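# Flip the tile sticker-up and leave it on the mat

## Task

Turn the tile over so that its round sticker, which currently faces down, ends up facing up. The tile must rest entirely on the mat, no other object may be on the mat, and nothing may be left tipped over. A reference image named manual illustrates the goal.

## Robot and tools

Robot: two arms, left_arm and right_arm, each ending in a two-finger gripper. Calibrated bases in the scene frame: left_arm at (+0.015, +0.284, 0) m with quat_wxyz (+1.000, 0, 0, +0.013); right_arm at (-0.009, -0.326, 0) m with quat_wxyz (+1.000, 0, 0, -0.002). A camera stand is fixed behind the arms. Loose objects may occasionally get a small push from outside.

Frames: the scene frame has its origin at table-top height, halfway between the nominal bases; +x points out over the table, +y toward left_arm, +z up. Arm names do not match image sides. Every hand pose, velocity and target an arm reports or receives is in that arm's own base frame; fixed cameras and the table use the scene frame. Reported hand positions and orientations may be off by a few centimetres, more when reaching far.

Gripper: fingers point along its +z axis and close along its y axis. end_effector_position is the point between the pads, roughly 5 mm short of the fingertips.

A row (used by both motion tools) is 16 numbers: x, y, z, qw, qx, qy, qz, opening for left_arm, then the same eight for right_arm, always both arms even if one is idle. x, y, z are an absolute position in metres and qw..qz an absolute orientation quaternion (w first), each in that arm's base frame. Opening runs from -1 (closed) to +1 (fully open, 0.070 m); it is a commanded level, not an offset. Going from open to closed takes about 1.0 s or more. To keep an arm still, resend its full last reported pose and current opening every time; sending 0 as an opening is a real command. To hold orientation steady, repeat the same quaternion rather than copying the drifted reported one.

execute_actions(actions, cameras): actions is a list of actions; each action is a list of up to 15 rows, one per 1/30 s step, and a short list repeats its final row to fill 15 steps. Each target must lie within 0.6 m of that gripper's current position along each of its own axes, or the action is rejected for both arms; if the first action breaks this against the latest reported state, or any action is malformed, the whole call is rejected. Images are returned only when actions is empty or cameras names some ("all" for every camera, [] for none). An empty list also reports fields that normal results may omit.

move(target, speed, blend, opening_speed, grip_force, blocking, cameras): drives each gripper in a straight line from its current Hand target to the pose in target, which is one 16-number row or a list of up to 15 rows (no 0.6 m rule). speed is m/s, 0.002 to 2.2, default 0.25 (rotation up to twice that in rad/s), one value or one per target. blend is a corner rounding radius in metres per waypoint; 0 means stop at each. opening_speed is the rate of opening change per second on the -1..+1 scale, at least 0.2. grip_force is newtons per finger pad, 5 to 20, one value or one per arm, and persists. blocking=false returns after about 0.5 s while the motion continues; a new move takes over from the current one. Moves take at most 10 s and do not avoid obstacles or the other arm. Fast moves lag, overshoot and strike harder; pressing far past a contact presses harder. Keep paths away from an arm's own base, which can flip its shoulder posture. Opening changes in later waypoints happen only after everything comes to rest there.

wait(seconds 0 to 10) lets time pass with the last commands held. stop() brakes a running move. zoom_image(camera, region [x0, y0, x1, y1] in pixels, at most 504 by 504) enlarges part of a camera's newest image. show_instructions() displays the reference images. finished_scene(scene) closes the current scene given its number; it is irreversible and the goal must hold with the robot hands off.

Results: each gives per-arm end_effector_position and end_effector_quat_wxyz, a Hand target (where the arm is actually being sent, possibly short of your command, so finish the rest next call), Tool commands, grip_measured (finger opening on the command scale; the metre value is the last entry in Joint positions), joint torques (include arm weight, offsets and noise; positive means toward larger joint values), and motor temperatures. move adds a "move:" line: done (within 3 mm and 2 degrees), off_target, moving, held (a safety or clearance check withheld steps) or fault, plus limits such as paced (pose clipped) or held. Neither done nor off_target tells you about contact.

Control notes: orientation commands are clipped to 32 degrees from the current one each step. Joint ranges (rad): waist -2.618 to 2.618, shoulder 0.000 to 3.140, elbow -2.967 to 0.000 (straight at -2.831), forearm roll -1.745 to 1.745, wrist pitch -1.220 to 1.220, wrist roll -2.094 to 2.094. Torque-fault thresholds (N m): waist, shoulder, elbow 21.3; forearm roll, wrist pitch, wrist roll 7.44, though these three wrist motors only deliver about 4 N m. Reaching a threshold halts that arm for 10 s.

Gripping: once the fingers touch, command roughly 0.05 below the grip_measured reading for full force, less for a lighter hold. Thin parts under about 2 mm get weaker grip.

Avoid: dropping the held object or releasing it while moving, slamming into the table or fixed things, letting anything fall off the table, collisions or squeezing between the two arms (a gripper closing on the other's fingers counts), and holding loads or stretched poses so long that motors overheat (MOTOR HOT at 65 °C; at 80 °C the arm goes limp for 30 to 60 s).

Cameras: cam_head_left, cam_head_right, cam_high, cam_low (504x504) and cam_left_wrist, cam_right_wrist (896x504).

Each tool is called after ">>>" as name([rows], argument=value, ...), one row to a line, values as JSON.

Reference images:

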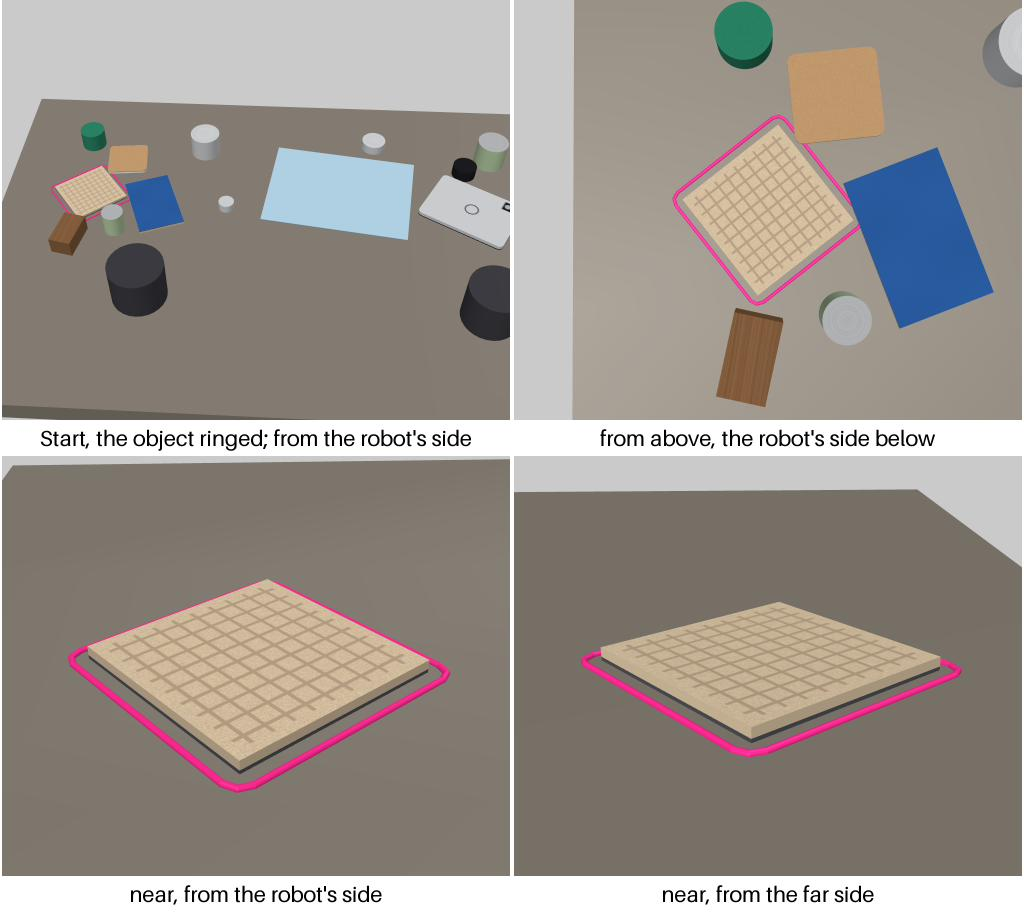

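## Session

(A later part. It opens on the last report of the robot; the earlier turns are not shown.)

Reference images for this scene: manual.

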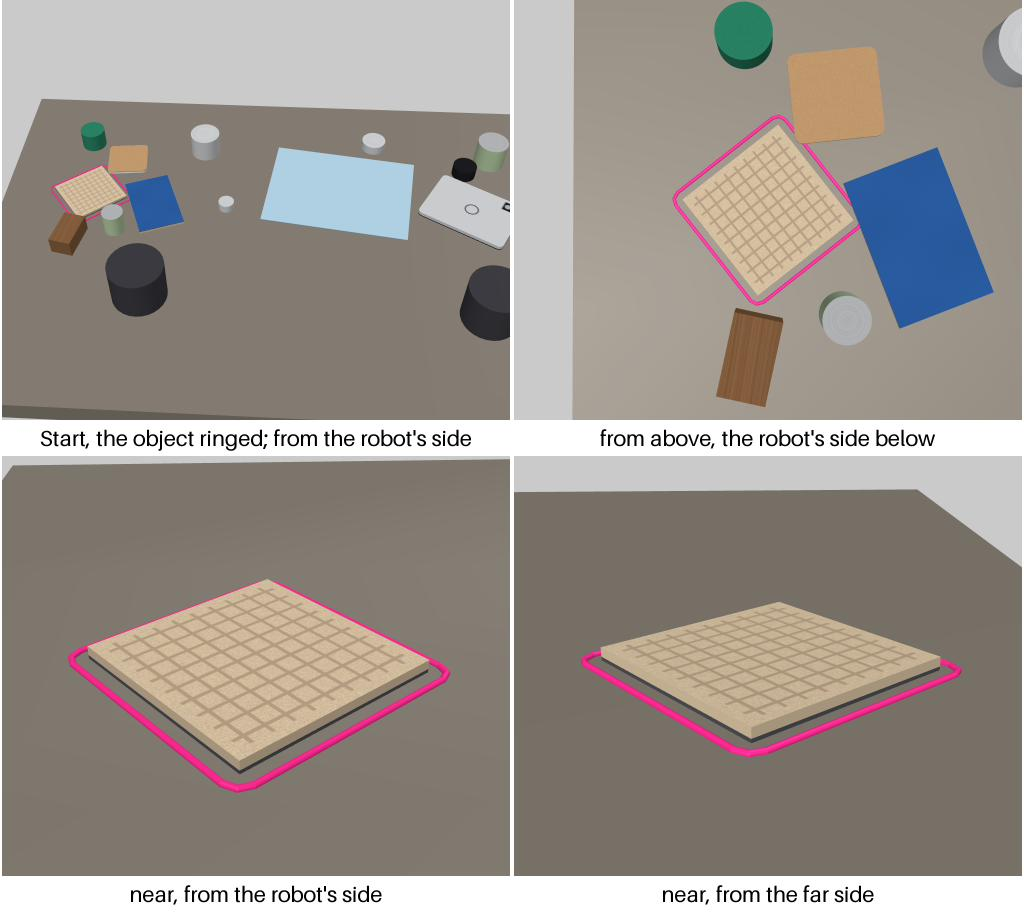

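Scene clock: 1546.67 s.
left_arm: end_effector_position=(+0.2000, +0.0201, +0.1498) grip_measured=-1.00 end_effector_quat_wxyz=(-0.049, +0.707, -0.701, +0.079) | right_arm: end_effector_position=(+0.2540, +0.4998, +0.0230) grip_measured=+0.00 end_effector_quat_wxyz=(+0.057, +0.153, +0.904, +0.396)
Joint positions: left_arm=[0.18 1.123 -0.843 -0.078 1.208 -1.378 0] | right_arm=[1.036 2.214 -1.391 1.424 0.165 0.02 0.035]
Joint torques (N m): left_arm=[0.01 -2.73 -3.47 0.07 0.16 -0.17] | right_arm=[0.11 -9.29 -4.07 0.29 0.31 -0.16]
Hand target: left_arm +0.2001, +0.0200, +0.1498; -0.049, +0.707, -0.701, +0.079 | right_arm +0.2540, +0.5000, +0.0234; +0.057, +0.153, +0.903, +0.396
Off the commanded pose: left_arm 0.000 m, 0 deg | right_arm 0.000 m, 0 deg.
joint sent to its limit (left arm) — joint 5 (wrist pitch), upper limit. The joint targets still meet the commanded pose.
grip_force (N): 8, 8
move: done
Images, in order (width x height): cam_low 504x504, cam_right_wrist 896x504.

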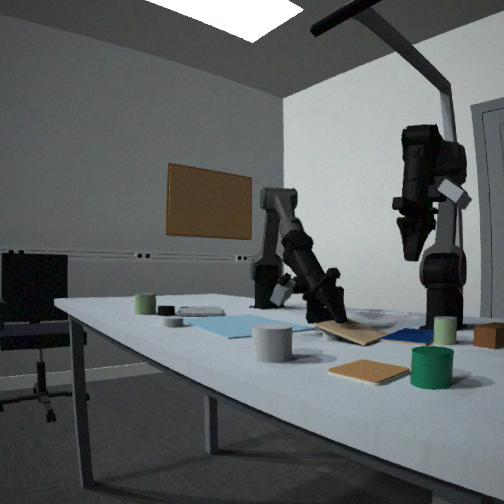

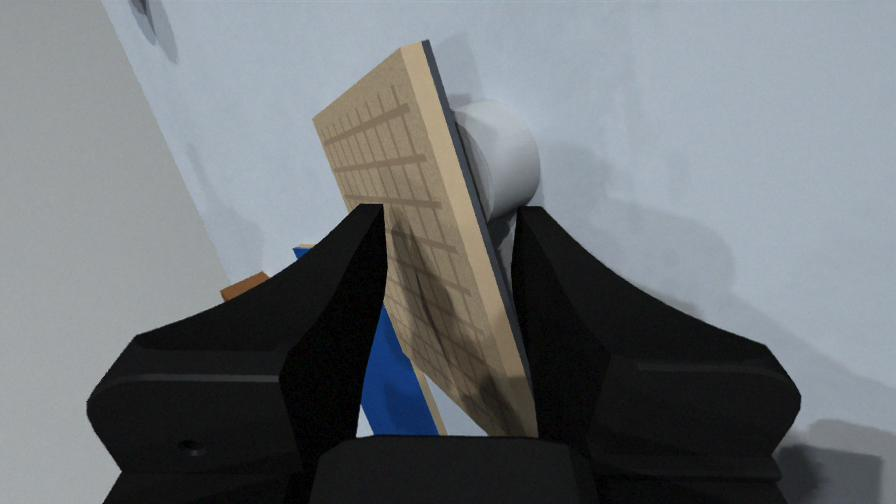

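>>> move([
  [0.20, 0.02, 0.15, -0.048, 0.707, -0.701, 0.078, -1, 0.254, 0.515, 0.0234, 0.057, 0.153, 0.903, 0.396, 0.0],
], speed=[0.03], cameras=["cam_right_wrist","cam_low"])

>>> zoom_image(camera="cam_low", region=[230, 270, 430, 390])

Scene clock: 1554.97 s.
left_arm: end_effector_position=(+0.2000, +0.0201, +0.1498) grip_measured=-1.00 end_effector_quat_wxyz=(-0.049, +0.707, -0.701, +0.079) | right_arm: end_effector_position=(+0.2544, +0.5149, +0.0239) grip_measured=+0.00 end_effector_quat_wxyz=(+0.058, +0.154, +0.903, +0.397)
Joint positions: left_arm=[0.18 1.123 -0.843 -0.078 1.208 -1.378 0] | right_arm=[1.054 2.25 -1.466 1.2 0.16 0.261 0.035]
Joint torques (N m): left_arm=[-0.03 -2.81 -3.52 0.06 0.16 -0.16] | right_arm=[0.04 -12.56 -5.81 0.37 0.16 -0.15]
Hand target: left_arm +0.2001, +0.0200, +0.1498; -0.049, +0.707, -0.701, +0.079 | right_arm +0.2540, +0.5150, +0.0234; +0.057, +0.153, +0.903, +0.397
Off the commanded pose: left_arm 0.000 m, 0 deg | right_arm 0.001 m, 0 deg.
joint sent to its limit (left arm) — joint 5 (wrist pitch), upper limit. The joint targets still meet the commanded pose.
grip_force (N): 8, 8
move: done
Images, in order (width x height): cam_low 504x504, cam_right_wrist 896x504.

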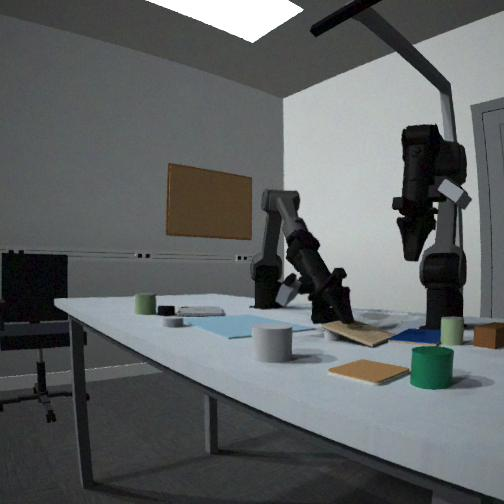

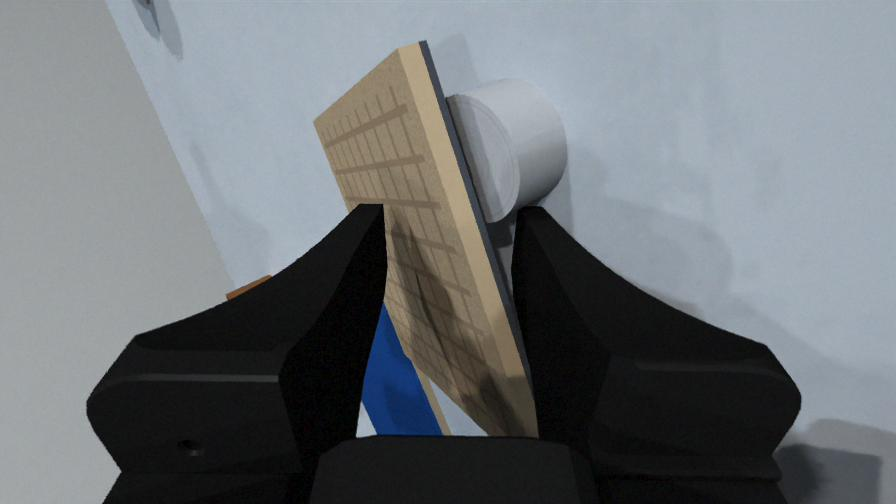

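Scaled by 2.520.

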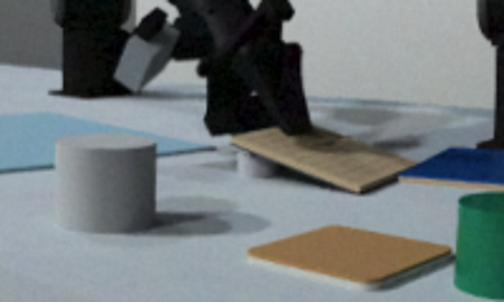

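>>> move([
  [0.20, 0.02, 0.15, -0.048, 0.707, -0.701, 0.078, -1, 0.254, 0.515, 0.0250, 0.057, 0.153, 0.903, 0.396, -1.0],
], speed=[0.03], opening_speed=0.5, cameras=["cam_right_wrist","cam_low"])

>>> zoom_image(camera="cam_low", region=[230, 270, 430, 390])

Scene clock: 1568.53 s.
left_arm: end_effector_position=(+0.2000, +0.0201, +0.1498) grip_measured=-1.00 end_effector_quat_wxyz=(-0.049, +0.707, -0.701, +0.079) | right_arm: end_effector_position=(+0.2543, +0.5152, +0.0258) grip_measured=-0.36 end_effector_quat_wxyz=(+0.057, +0.153, +0.903, +0.397)
Joint positions: left_arm=[0.18 1.123 -0.843 -0.078 1.208 -1.378 0] | right_arm=[1.054 2.247 -1.468 1.166 0.163 0.295 0.022]
Joint torques (N m): left_arm=[0.01 -3.25 -3.52 0.05 0.16 -0.14] | right_arm=[-0.42 -10.77 -3.6 0.12 -0.14 0.01]
Hand target: left_arm +0.2001, +0.0200, +0.1498; -0.049, +0.707, -0.701, +0.079 | right_arm +0.2540, +0.5150, +0.0250; +0.057, +0.153, +0.904, +0.396
Off the commanded pose: left_arm 0.000 m, 0 deg | right_arm 0.001 m, 0 deg.
joint sent to its limit (left arm) — joint 5 (wrist pitch), upper limit. The joint targets still meet the commanded pose.
grip_force (N): 8, 8
move: done
Images, in order (width x height): cam_low 504x504, cam_right_wrist 896x504.

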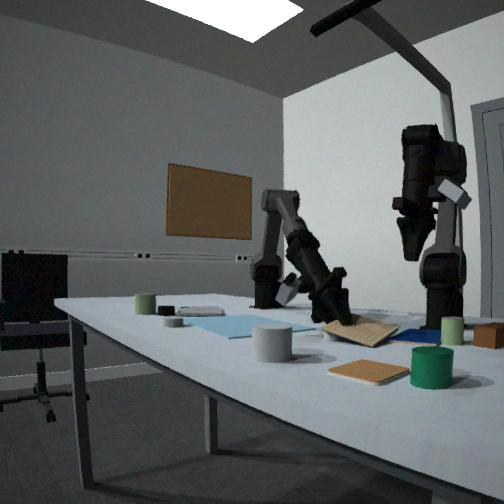

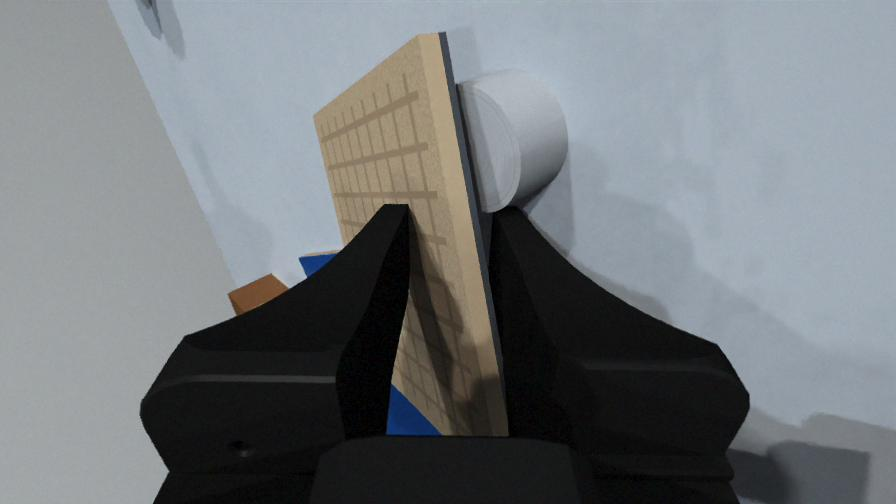

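Scaled by 2.520.

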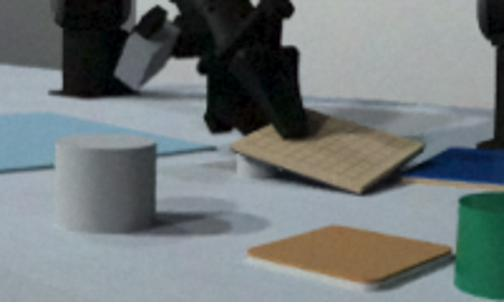

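>>> move([
  [0.20,0.02,0.15,-0.048,0.707,-0.701,0.078,-1,0.254,0.515,0.045,0.057,0.153,0.903,0.396,-1],
  [0.20,0.02,0.15,-0.048,0.707,-0.701,0.078,-1,0.254,0.51,0.11,0.057,0.153,0.903,0.396,-1],
], speed=0.05, blend=0.01, grip_force=16, cameras=["cam_right_wrist","cam_low","cam_head_left"])

Scene clock: 1601.67 s.
left_arm: end_effector_position=(+0.2000, +0.0201, +0.1498) grip_measured=-1.00 end_effector_quat_wxyz=(-0.049, +0.707, -0.701, +0.079) | right_arm: end_effector_position=(+0.2539, +0.5101, +0.1106) grip_measured=-0.80 end_effector_quat_wxyz=(+0.057, +0.153, +0.903, +0.397)
Joint positions: left_arm=[0.18 1.123 -0.843 -0.078 1.208 -1.378 0] | right_arm=[1.049 2.09 -1.559 0.467 0.349 1.008 0.007]
Joint torques (N m): left_arm=[-0.01 -3.46 -3.52 0.04 0.15 -0.13] | right_arm=[-0.79 -13.03 -5.84 0.37 -0.58 -0.11]
Hand target: left_arm +0.2001, +0.0200, +0.1498; -0.049, +0.707, -0.701, +0.079 | right_arm +0.2540, +0.5100, +0.1100; +0.057, +0.153, +0.904, +0.396
Off the commanded pose: left_arm 0.000 m, 0 deg | right_arm 0.001 m, 0 deg.
joint sent to its limit (left arm) — joint 5 (wrist pitch), upper limit. The joint targets still meet the commanded pose.
grip_force (N): 16, 16
move: done
Images, in order (width x height): cam_head_left 504x504, cam_low 504x504, cam_right_wrist 896x504.

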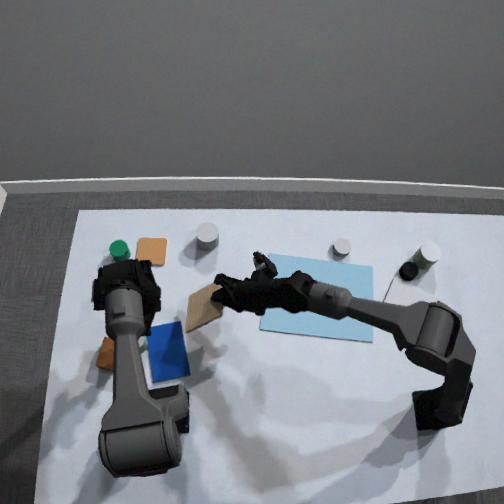

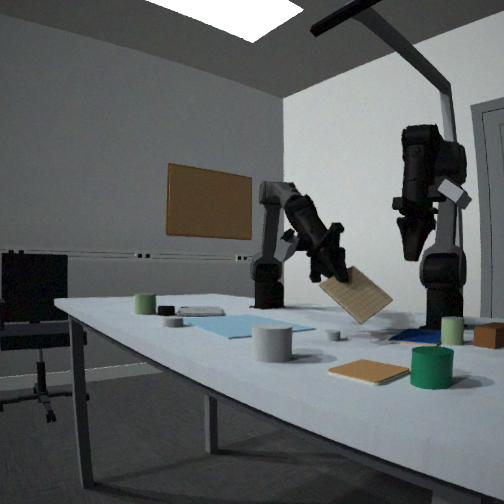

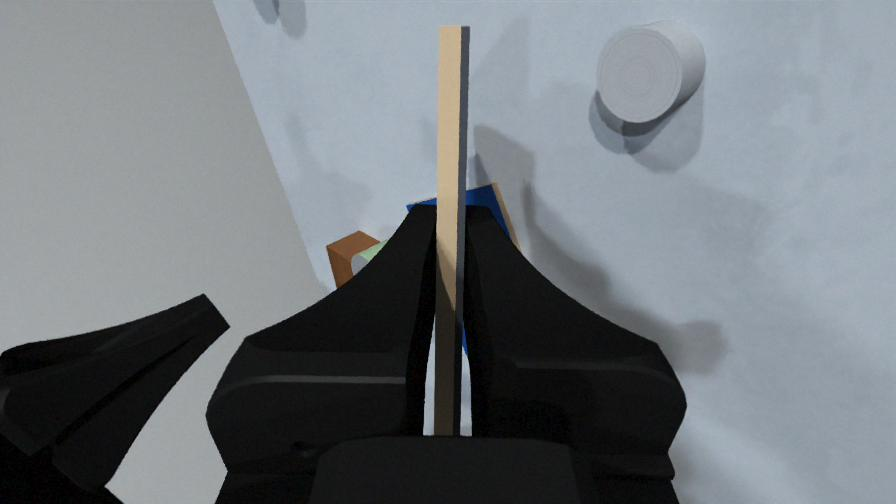

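>>> zoom_image(camera="cam_low", region=[230, 170, 430, 350])

>>> zoom_image(camera="cam_head_left", region=[120, 220, 320, 380])

Scaled by 2.520.

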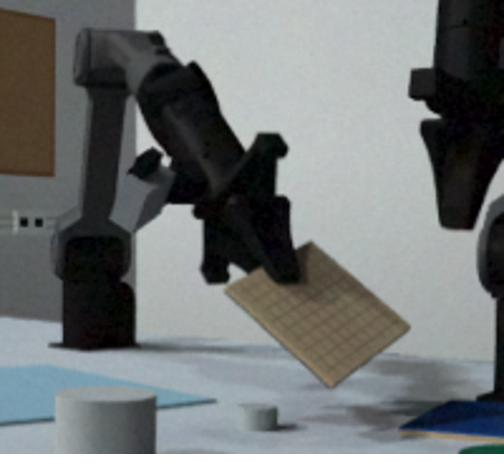

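Scaled by 2.520.

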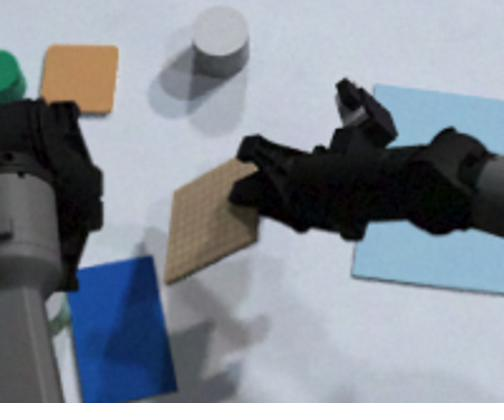

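>>> move([
  [0.20,0.02,0.15,-0.048,0.707,-0.701,0.078,-1,0.256,0.49,0.20,0.057,0.153,0.903,0.396,-1],
  [0.20,0.02,0.15,-0.048,0.707,-0.701,0.078,-1,0.30,0.38,0.22,0.4183,-0.4008,0.7867,0.2131,-1],
  [0.20,0.02,0.15,-0.048,0.707,-0.701,0.078,-1,0.314,0.247,0.16,0.4629,-0.7705,0.3758,-0.2257,-1],
], speed=[0.2,0.25,0.25], blend=0.03, grip_force=20, cameras=["cam_right_wrist","cam_low","cam_head_left","cam_high"])

Scene clock: 1668.47 s.
left_arm: end_effector_position=(+0.2000, +0.0201, +0.1498) grip_measured=-1.00 end_effector_quat_wxyz=(-0.049, +0.707, -0.701, +0.079) | right_arm: end_effector_position=(+0.3141, +0.2469, +0.1604) grip_measured=-0.80 end_effector_quat_wxyz=(-0.463, +0.770, -0.375, +0.226)
Joint positions: left_arm=[0.18 1.123 -0.843 -0.078 1.208 -1.378 0] | right_arm=[0.668 1.424 -0.643 0.016 -0.206 -1.585 0.007]
Joint torques (N m): left_arm=[0.02 -3.74 -3.52 0.02 0.15 -0.11] | right_arm=[-0.26 -5.55 -5.3 0.09 -0.94 0.17]
Hand target: left_arm +0.2001, +0.0200, +0.1498; -0.049, +0.707, -0.701, +0.079 | right_arm +0.3140, +0.2470, +0.1600; -0.463, +0.771, -0.376, +0.225
Off the commanded pose: left_arm 0.000 m, 0 deg | right_arm 0.000 m, 0 deg.
joint sent to its limit (left arm) — joint 5 (wrist pitch), upper limit. The joint targets still meet the commanded pose.
move: done
Images, in order (width x height): cam_head_left 504x504, cam_high 504x504, cam_low 504x504, cam_right_wrist 896x504.

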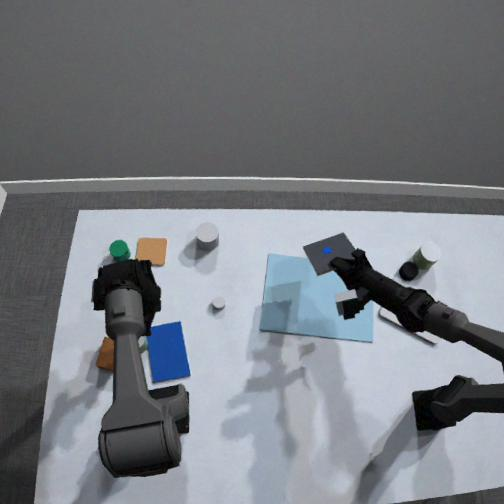

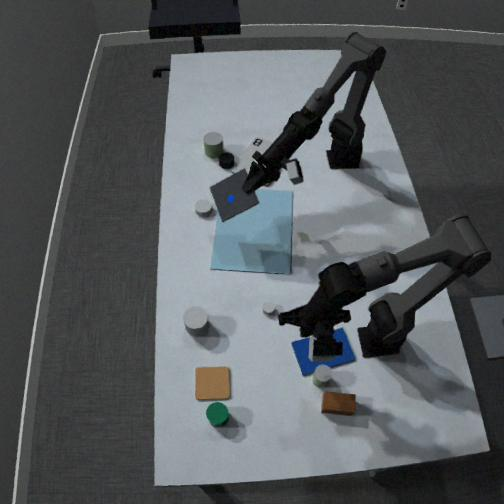

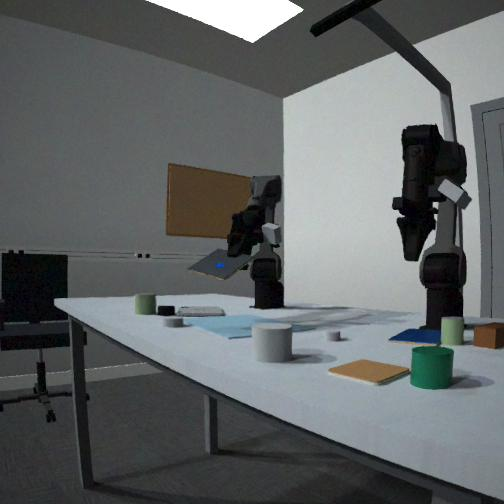

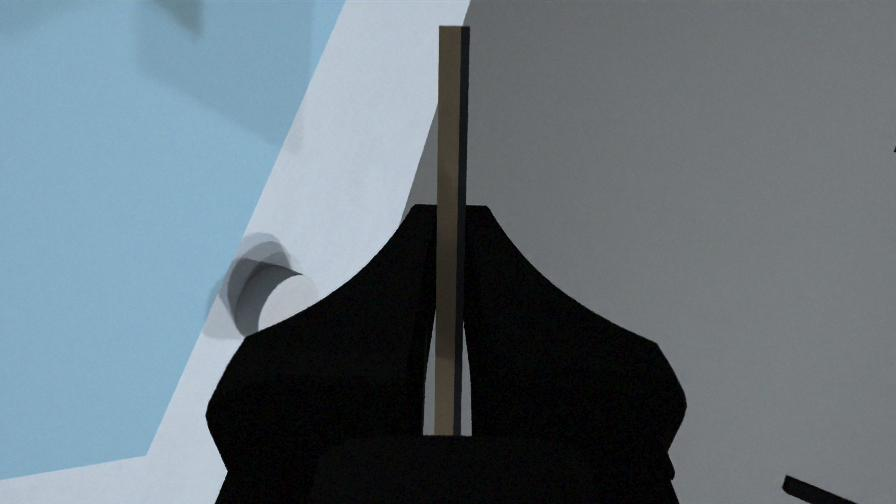

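>>> move(target=[0.20,0.02,0.15,-0.048,0.707,-0.701,0.078,-1,0.314,0.240,0.062,0.4629,-0.7705,0.3758,-0.2257,-1], speed=0.12, cameras=["cam_right_wrist","cam_low","cam_head_left","cam_high"])

>>> zoom_image(camera="cam_low", region=[150, 220, 350, 360])

>>> zoom_image(camera="cam_high", region=[180, 140, 330, 290])

Scene clock: 1681.90 s.
left_arm: end_effector_position=(+0.2000, +0.0201, +0.1498) grip_measured=-1.00 end_effector_quat_wxyz=(-0.049, +0.707, -0.701, +0.079) | right_arm: end_effector_position=(+0.3140, +0.2398, +0.0615) grip_measured=-0.80 end_effector_quat_wxyz=(-0.463, +0.770, -0.377, +0.225)
Joint positions: left_arm=[0.18 1.123 -0.843 -0.078 1.208 -1.378 0] | right_arm=[0.642 1.76 -0.46 -0.028 -0.723 -1.558 0.007]
Joint torques (N m): left_arm=[0 -3.7 -3.57 0.01 0.15 -0.11] | right_arm=[-0.74 -8.45 -4.17 0.09 -0.71 -0.12]
Hand target: left_arm +0.2001, +0.0200, +0.1498; -0.049, +0.707, -0.701, +0.079 | right_arm +0.3140, +0.2400, +0.0620; -0.463, +0.770, -0.376, +0.226
Off the commanded pose: left_arm 0.000 m, 0 deg | right_arm 0.001 m, 0 deg.
joint sent to its limit (left arm) — joint 5 (wrist pitch), upper limit. The joint targets still meet the commanded pose.
move: done
Images, in order (width x height): cam_head_left 504x504, cam_high 504x504, cam_low 504x504, cam_right_wrist 896x504.

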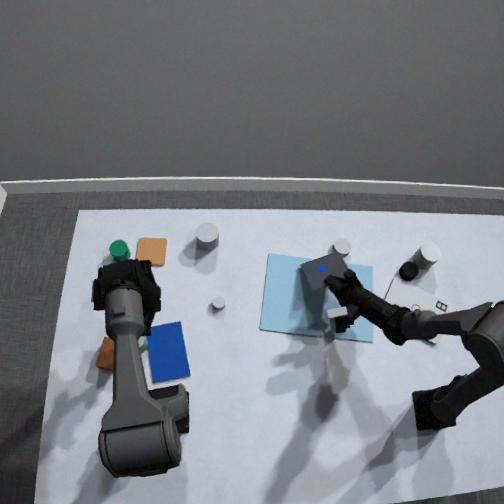

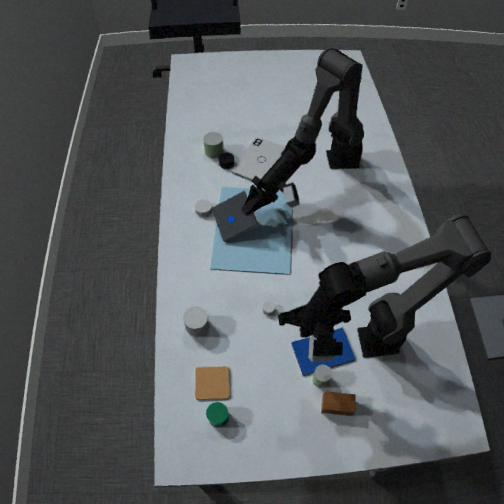

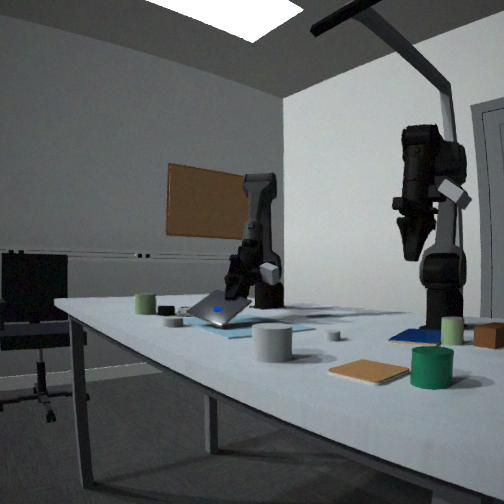

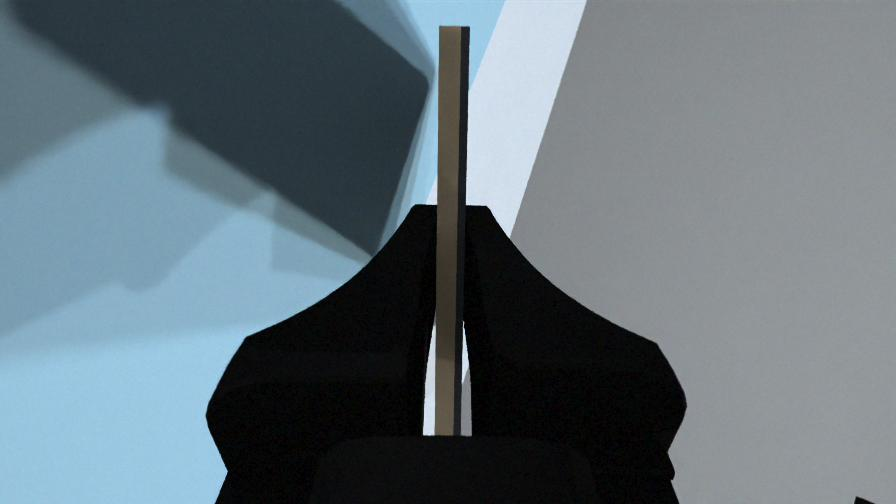

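Scaled by 2.520.

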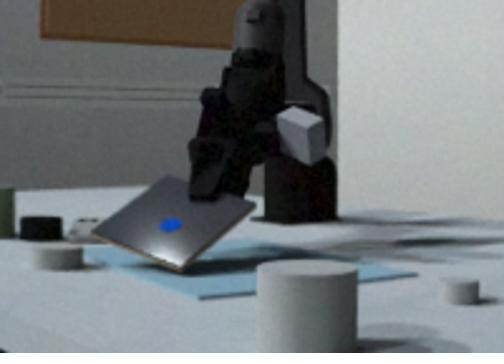

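Scaled by 3.360.

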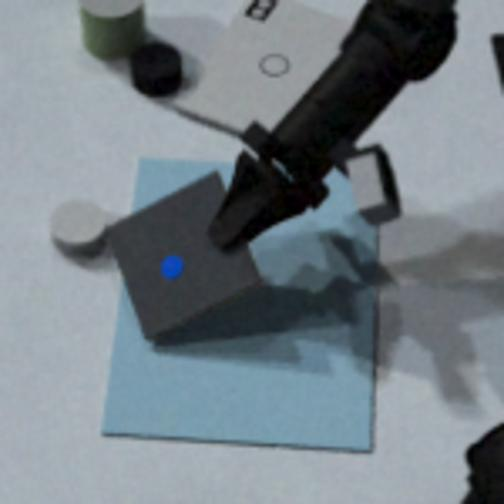

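>>> move(target=[0.20,0.02,0.15,-0.048,0.707,-0.701,0.078,-1,0.272,0.254,0.055,0.4629,-0.7705,0.3758,-0.2257,-1], speed=0.12, cameras=["cam_low","cam_high"])

>>> zoom_image(camera="cam_low", region=[170, 250, 320, 350])

>>> zoom_image(camera="cam_high", region=[180, 140, 330, 290])

Scene clock: 1696.07 s.
left_arm: end_effector_position=(+0.2000, +0.0201, +0.1498) grip_measured=-1.00 end_effector_quat_wxyz=(-0.049, +0.707, -0.701, +0.079) | right_arm: end_effector_position=(+0.2717, +0.2542, +0.0551) grip_measured=-0.80 end_effector_quat_wxyz=(-0.463, +0.771, -0.375, +0.226)
Joint positions: left_arm=[0.18 1.123 -0.843 -0.078 1.208 -1.378 0] | right_arm=[0.849 1.747 -0.369 0.226 -0.809 -1.641 0.007]
Joint torques (N m): left_arm=[0 -3.67 -3.56 0 0.15 -0.1] | right_arm=[-0.86 -6.52 -3.23 0.01 -0.65 -0.01]
Hand target: left_arm +0.2001, +0.0200, +0.1498; -0.049, +0.707, -0.701, +0.079 | right_arm +0.2720, +0.2540, +0.0550; -0.463, +0.770, -0.376, +0.226
Off the commanded pose: left_arm 0.000 m, 0 deg | right_arm 0.000 m, 0 deg.
joint sent to its limit (left arm) — joint 5 (wrist pitch), upper limit. The joint targets still meet the commanded pose.
move: done
Images, in order (width x height): cam_high 504x504, cam_low 504x504.

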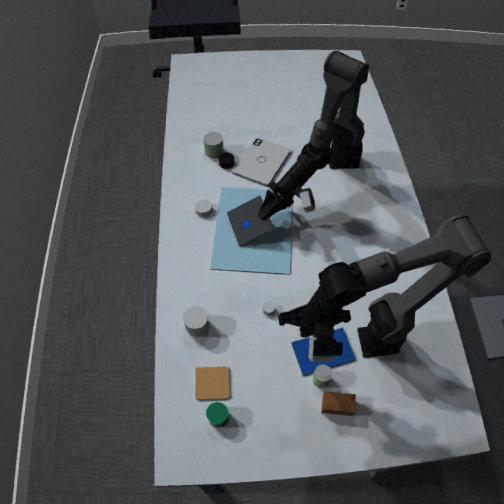

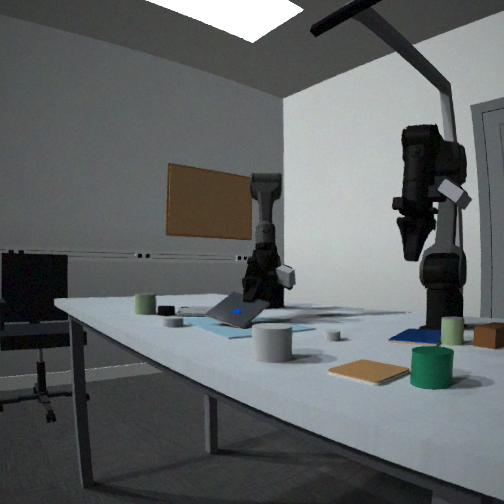

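Scaled by 3.360.

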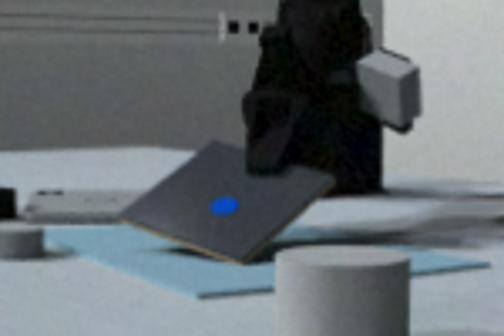

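Scaled by 3.360.

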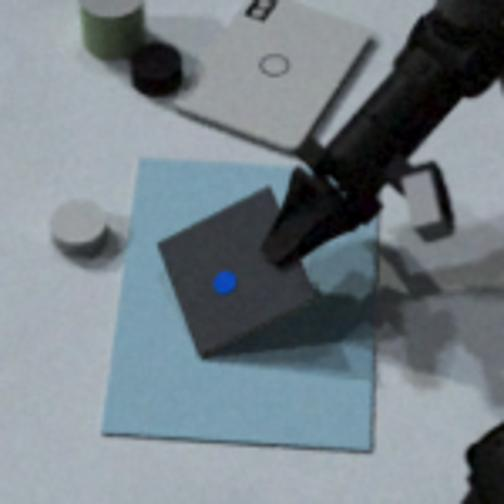

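>>> move(target=[0.20,0.02,0.15,-0.048,0.707,-0.701,0.078,-1,0.272,0.254,0.045,0.4629,-0.7705,0.3758,-0.2257,-1], speed=0.05, grip_force=10, cameras=["cam_low"])

>>> zoom_image(camera="cam_low", region=[170, 250, 320, 350])

Scene clock: 1703.53 s.
left_arm: end_effector_position=(+0.2000, +0.0201, +0.1498) grip_measured=-1.00 end_effector_quat_wxyz=(-0.049, +0.707, -0.701, +0.079) | right_arm: end_effector_position=(+0.2722, +0.2542, +0.0454) grip_measured=-0.77 end_effector_quat_wxyz=(-0.463, +0.770, -0.376, +0.226)
Joint positions: left_arm=[0.18 1.123 -0.843 -0.078 1.208 -1.378 0] | right_arm=[0.848 1.8 -0.363 0.215 -0.867 -1.624 0.008]
Joint torques (N m): left_arm=[0.01 -3.66 -3.55 -0.01 0.15 -0.09] | right_arm=[-0.9 -4.91 -0.86 0.11 -0.04 0.02]
Hand target: left_arm +0.2001, +0.0200, +0.1498; -0.049, +0.707, -0.701, +0.079 | right_arm +0.2720, +0.2540, +0.0450; -0.463, +0.770, -0.376, +0.226
Off the commanded pose: left_arm 0.000 m, 0 deg | right_arm 0.000 m, 0 deg.
joint sent to its limit (left arm) — joint 5 (wrist pitch), upper limit. The joint targets still meet the commanded pose.
grip_force (N): 10, 10
move: done
Images, in order (width x height): cam_low 504x504.

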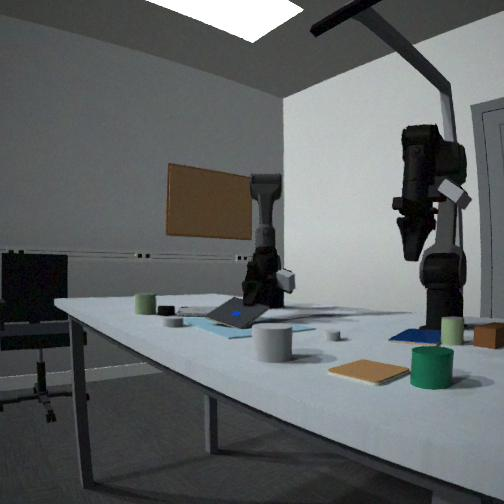

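Scaled by 3.360.

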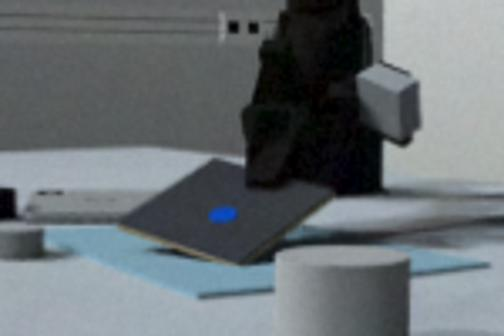

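>>> move([
  [0.20,0.02,0.15,-0.048,0.707,-0.701,0.078,-1,0.272,0.254,0.0445,0.4629,-0.7705,0.3758,-0.2257,-0.5],
  [0.20,0.02,0.15,-0.048,0.707,-0.701,0.078,-1,0.268,0.251,0.029,0.4629,-0.7705,0.3758,-0.2257,-0.5],
], speed=0.05, opening_speed=0.4, cameras=["cam_low","cam_high","cam_right_wrist"])

>>> zoom_image(camera="cam_low", region=[170, 250, 320, 350])

>>> zoom_image(camera="cam_high", region=[180, 140, 330, 290])

Scene clock: 1715.90 s.
left_arm: end_effector_position=(+0.2000, +0.0201, +0.1498) grip_measured=-1.00 end_effector_quat_wxyz=(-0.049, +0.707, -0.701, +0.079) | right_arm: end_effector_position=(+0.2698, +0.2522, +0.0348) grip_measured=-0.50 end_effector_quat_wxyz=(-0.470, +0.765, -0.375, +0.229)
Joint positions: left_arm=[0.18 1.123 -0.843 -0.078 1.208 -1.378 0] | right_arm=[0.853 1.871 -0.337 0.205 -0.979 -1.597 0.018]
Joint torques (N m): left_arm=[0.01 -3.6 -3.6 -0.01 0.14 -0.08] | right_arm=[0.14 12.19 2.77 -0.17 2.61 0.37]
Hand target: left_arm +0.2001, +0.0200, +0.1498; -0.049, +0.707, -0.701, +0.079 | right_arm +0.2679, +0.2509, +0.0291; -0.463, +0.770, -0.376, +0.226
Off the commanded pose: left_arm 0.000 m, 0 deg | right_arm 0.006 m, 1 deg.
joint sent to its limit (left arm) — joint 5 (wrist pitch), upper limit. The joint targets still meet the commanded pose.
grip_force (N): 10, 10
move: off_target (right_arm)
Images, in order (width x height): cam_high 504x504, cam_low 504x504, cam_right_wrist 896x504.

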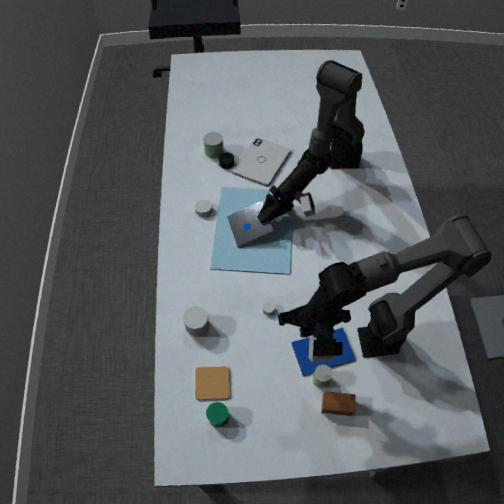

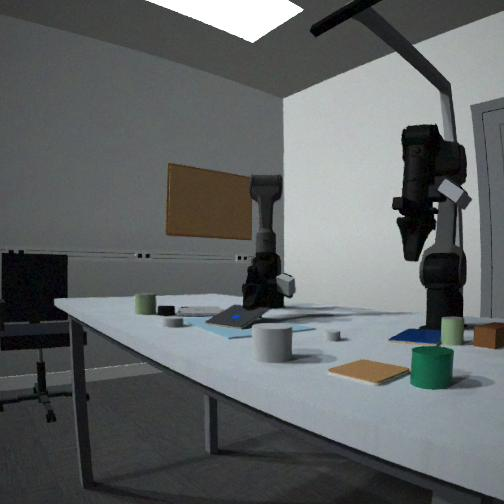

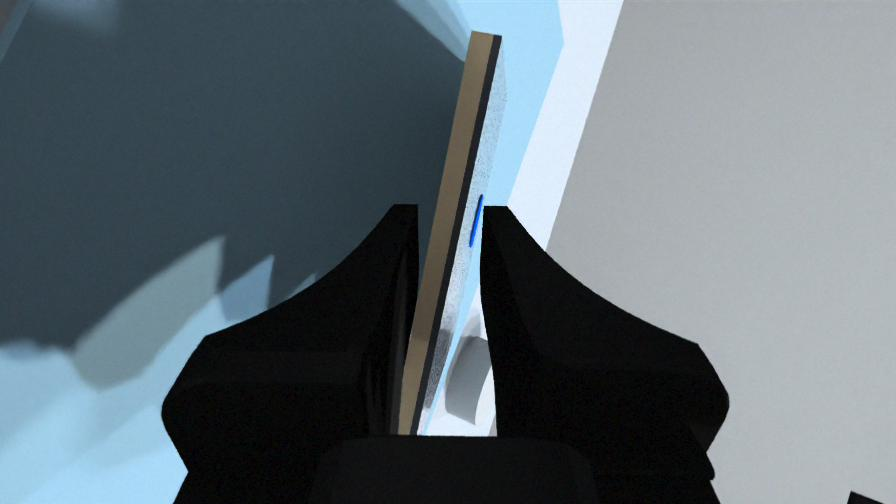

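Scaled by 3.360.

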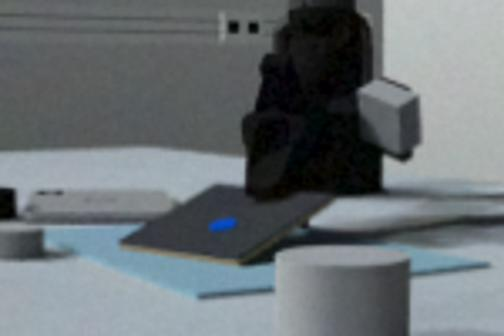

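Scaled by 3.360.

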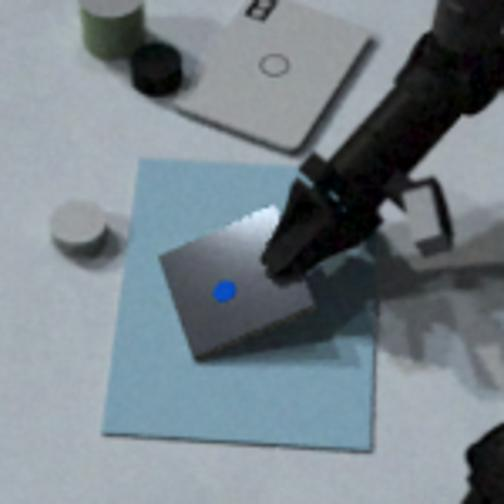

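>>> move([
  [0.20,0.02,0.15,-0.048,0.707,-0.701,0.078,-1,0.270,0.252,0.041,0.4629,-0.7705,0.3758,-0.2257,-0.5],
  [0.20,0.02,0.15,-0.048,0.707,-0.701,0.078,-1,0.270,0.252,0.0415,0.4629,-0.7705,0.3758,-0.2257,0.0],
], speed=0.05, opening_speed=0.4, cameras=["cam_low","cam_right_wrist"])

>>> zoom_image(camera="cam_low", region=[170, 250, 320, 350])

Scene clock: 1727.60 s.
left_arm: end_effector_position=(+0.2000, +0.0201, +0.1498) grip_measured=-1.00 end_effector_quat_wxyz=(-0.049, +0.707, -0.701, +0.079) | right_arm: end_effector_position=(+0.2698, +0.2520, +0.0412) grip_measured=+0.00 end_effector_quat_wxyz=(-0.463, +0.771, -0.376, +0.225)
Joint positions: left_arm=[0.18 1.123 -0.843 -0.078 1.208 -1.378 0] | right_arm=[0.849 1.816 -0.348 0.21 -0.894 -1.616 0.035]
Joint torques (N m): left_arm=[0.02 -3.55 -3.61 -0.02 0.14 -0.08] | right_arm=[-0.77 -6.97 -2.4 0.18 -0.69 -0.12]
Motor temperatures (°C): left_arm=[35 30 26 30 30 29] | right_arm=[32 33 31 28 45 29]
Hand target: left_arm +0.2001, +0.0200, +0.1498; -0.049, +0.707, -0.701, +0.079 | right_arm +0.2700, +0.2520, +0.0415; -0.463, +0.770, -0.376, +0.226
Off the commanded pose: left_arm 0.000 m, 0 deg | right_arm 0.000 m, 0 deg.
joint sent to its limit (left arm) — joint 5 (wrist pitch), upper limit. The joint targets still meet the commanded pose.
grip_force (N): 10, 10
move: done
Images, in order (width x height): cam_low 504x504, cam_right_wrist 896x504.

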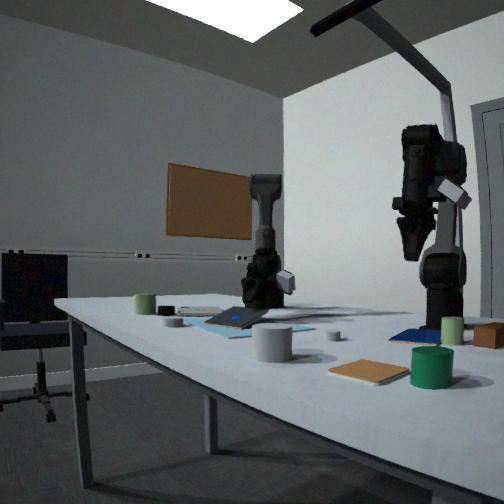

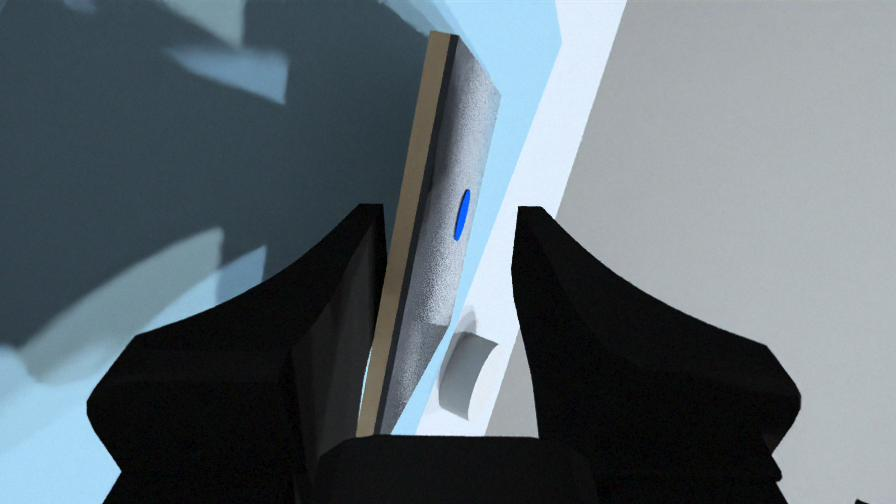

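Scaled by 3.360.

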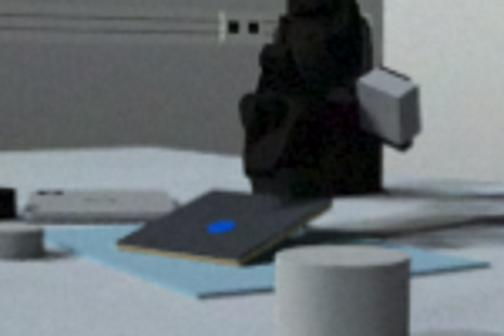

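>>> move([
  [0.20,0.02,0.15,-0.048,0.707,-0.701,0.078,-1,0.268,0.250,0.033,0.4629,-0.7705,0.3758,-0.2257,0.0],
  [0.20,0.02,0.15,-0.048,0.707,-0.701,0.078,-1,0.25,0.236,0.032,0.4629,-0.7705,0.3758,-0.2257,0.0],
], speed=0.05, cameras=["cam_low","cam_high","cam_right_wrist"])

>>> zoom_image(camera="cam_low", region=[170, 250, 320, 350])

>>> zoom_image(camera="cam_high", region=[180, 140, 330, 290])

Scene clock: 1734.03 s.
left_arm: end_effector_position=(+0.2000, +0.0201, +0.1498) grip_measured=-1.00 end_effector_quat_wxyz=(-0.049, +0.707, -0.701, +0.079) | right_arm: end_effector_position=(+0.2505, +0.2365, +0.0338) grip_measured=+0.00 end_effector_quat_wxyz=(-0.466, +0.769, -0.375, +0.227)
Joint positions: left_arm=[0.18 1.123 -0.843 -0.078 1.208 -1.378 0] | right_arm=[0.878 1.836 -0.245 0.223 -1.024 -1.587 0.035]
Joint torques (N m): left_arm=[0.01 -3.44 -3.62 -0.04 0.14 -0.07] | right_arm=[-0.27 1.19 3.32 0.2 1.46 0.15]
Hand target: left_arm +0.2001, +0.0200, +0.1498; -0.049, +0.707, -0.701, +0.079 | right_arm +0.2500, +0.2360, +0.0320; -0.463, +0.770, -0.376, +0.226
Off the commanded pose: left_arm 0.000 m, 0 deg | right_arm 0.002 m, 0 deg.
joint sent to its limit (left arm) — joint 5 (wrist pitch), upper limit. The joint targets still meet the commanded pose.
grip_force (N): 10, 10
move: done
Images, in order (width x height): cam_high 504x504, cam_low 504x504, cam_right_wrist 896x504.

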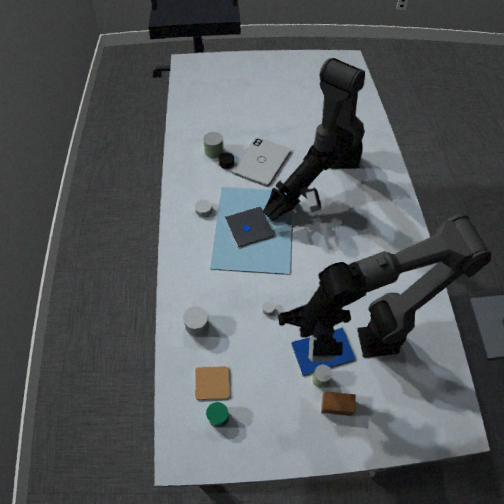

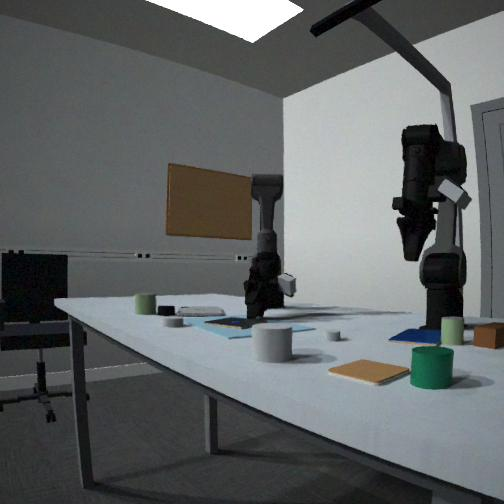

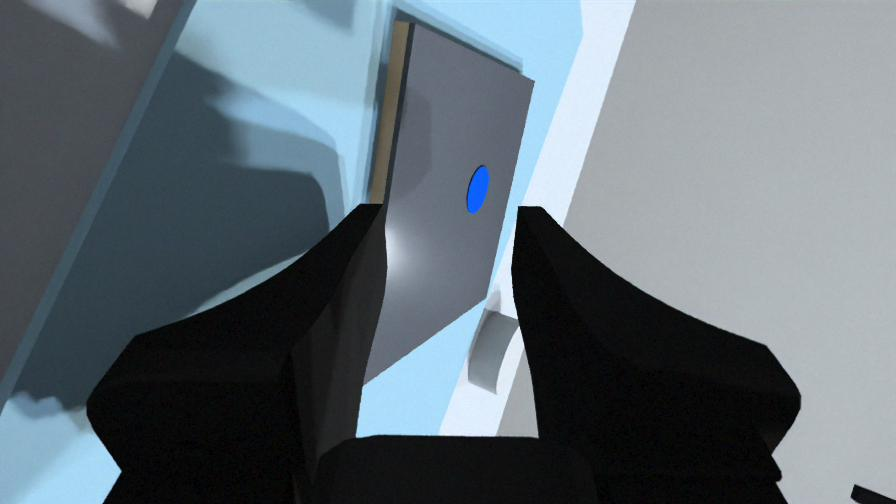

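Scaled by 3.360.

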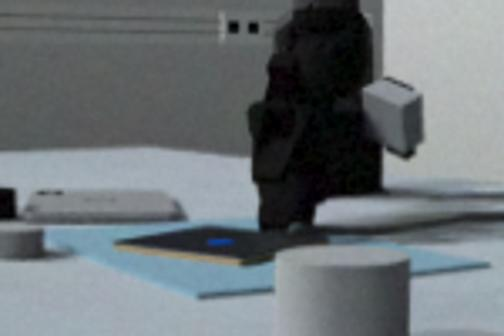

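Scaled by 3.360.

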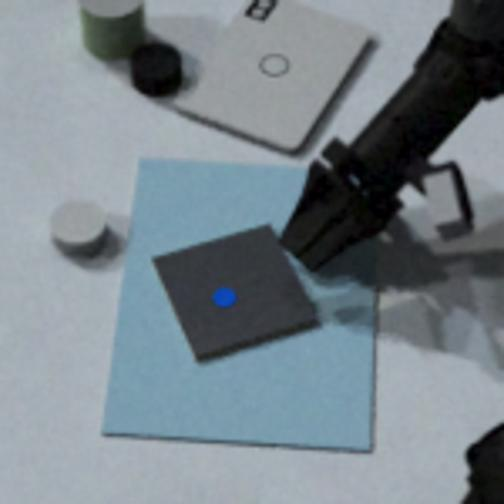

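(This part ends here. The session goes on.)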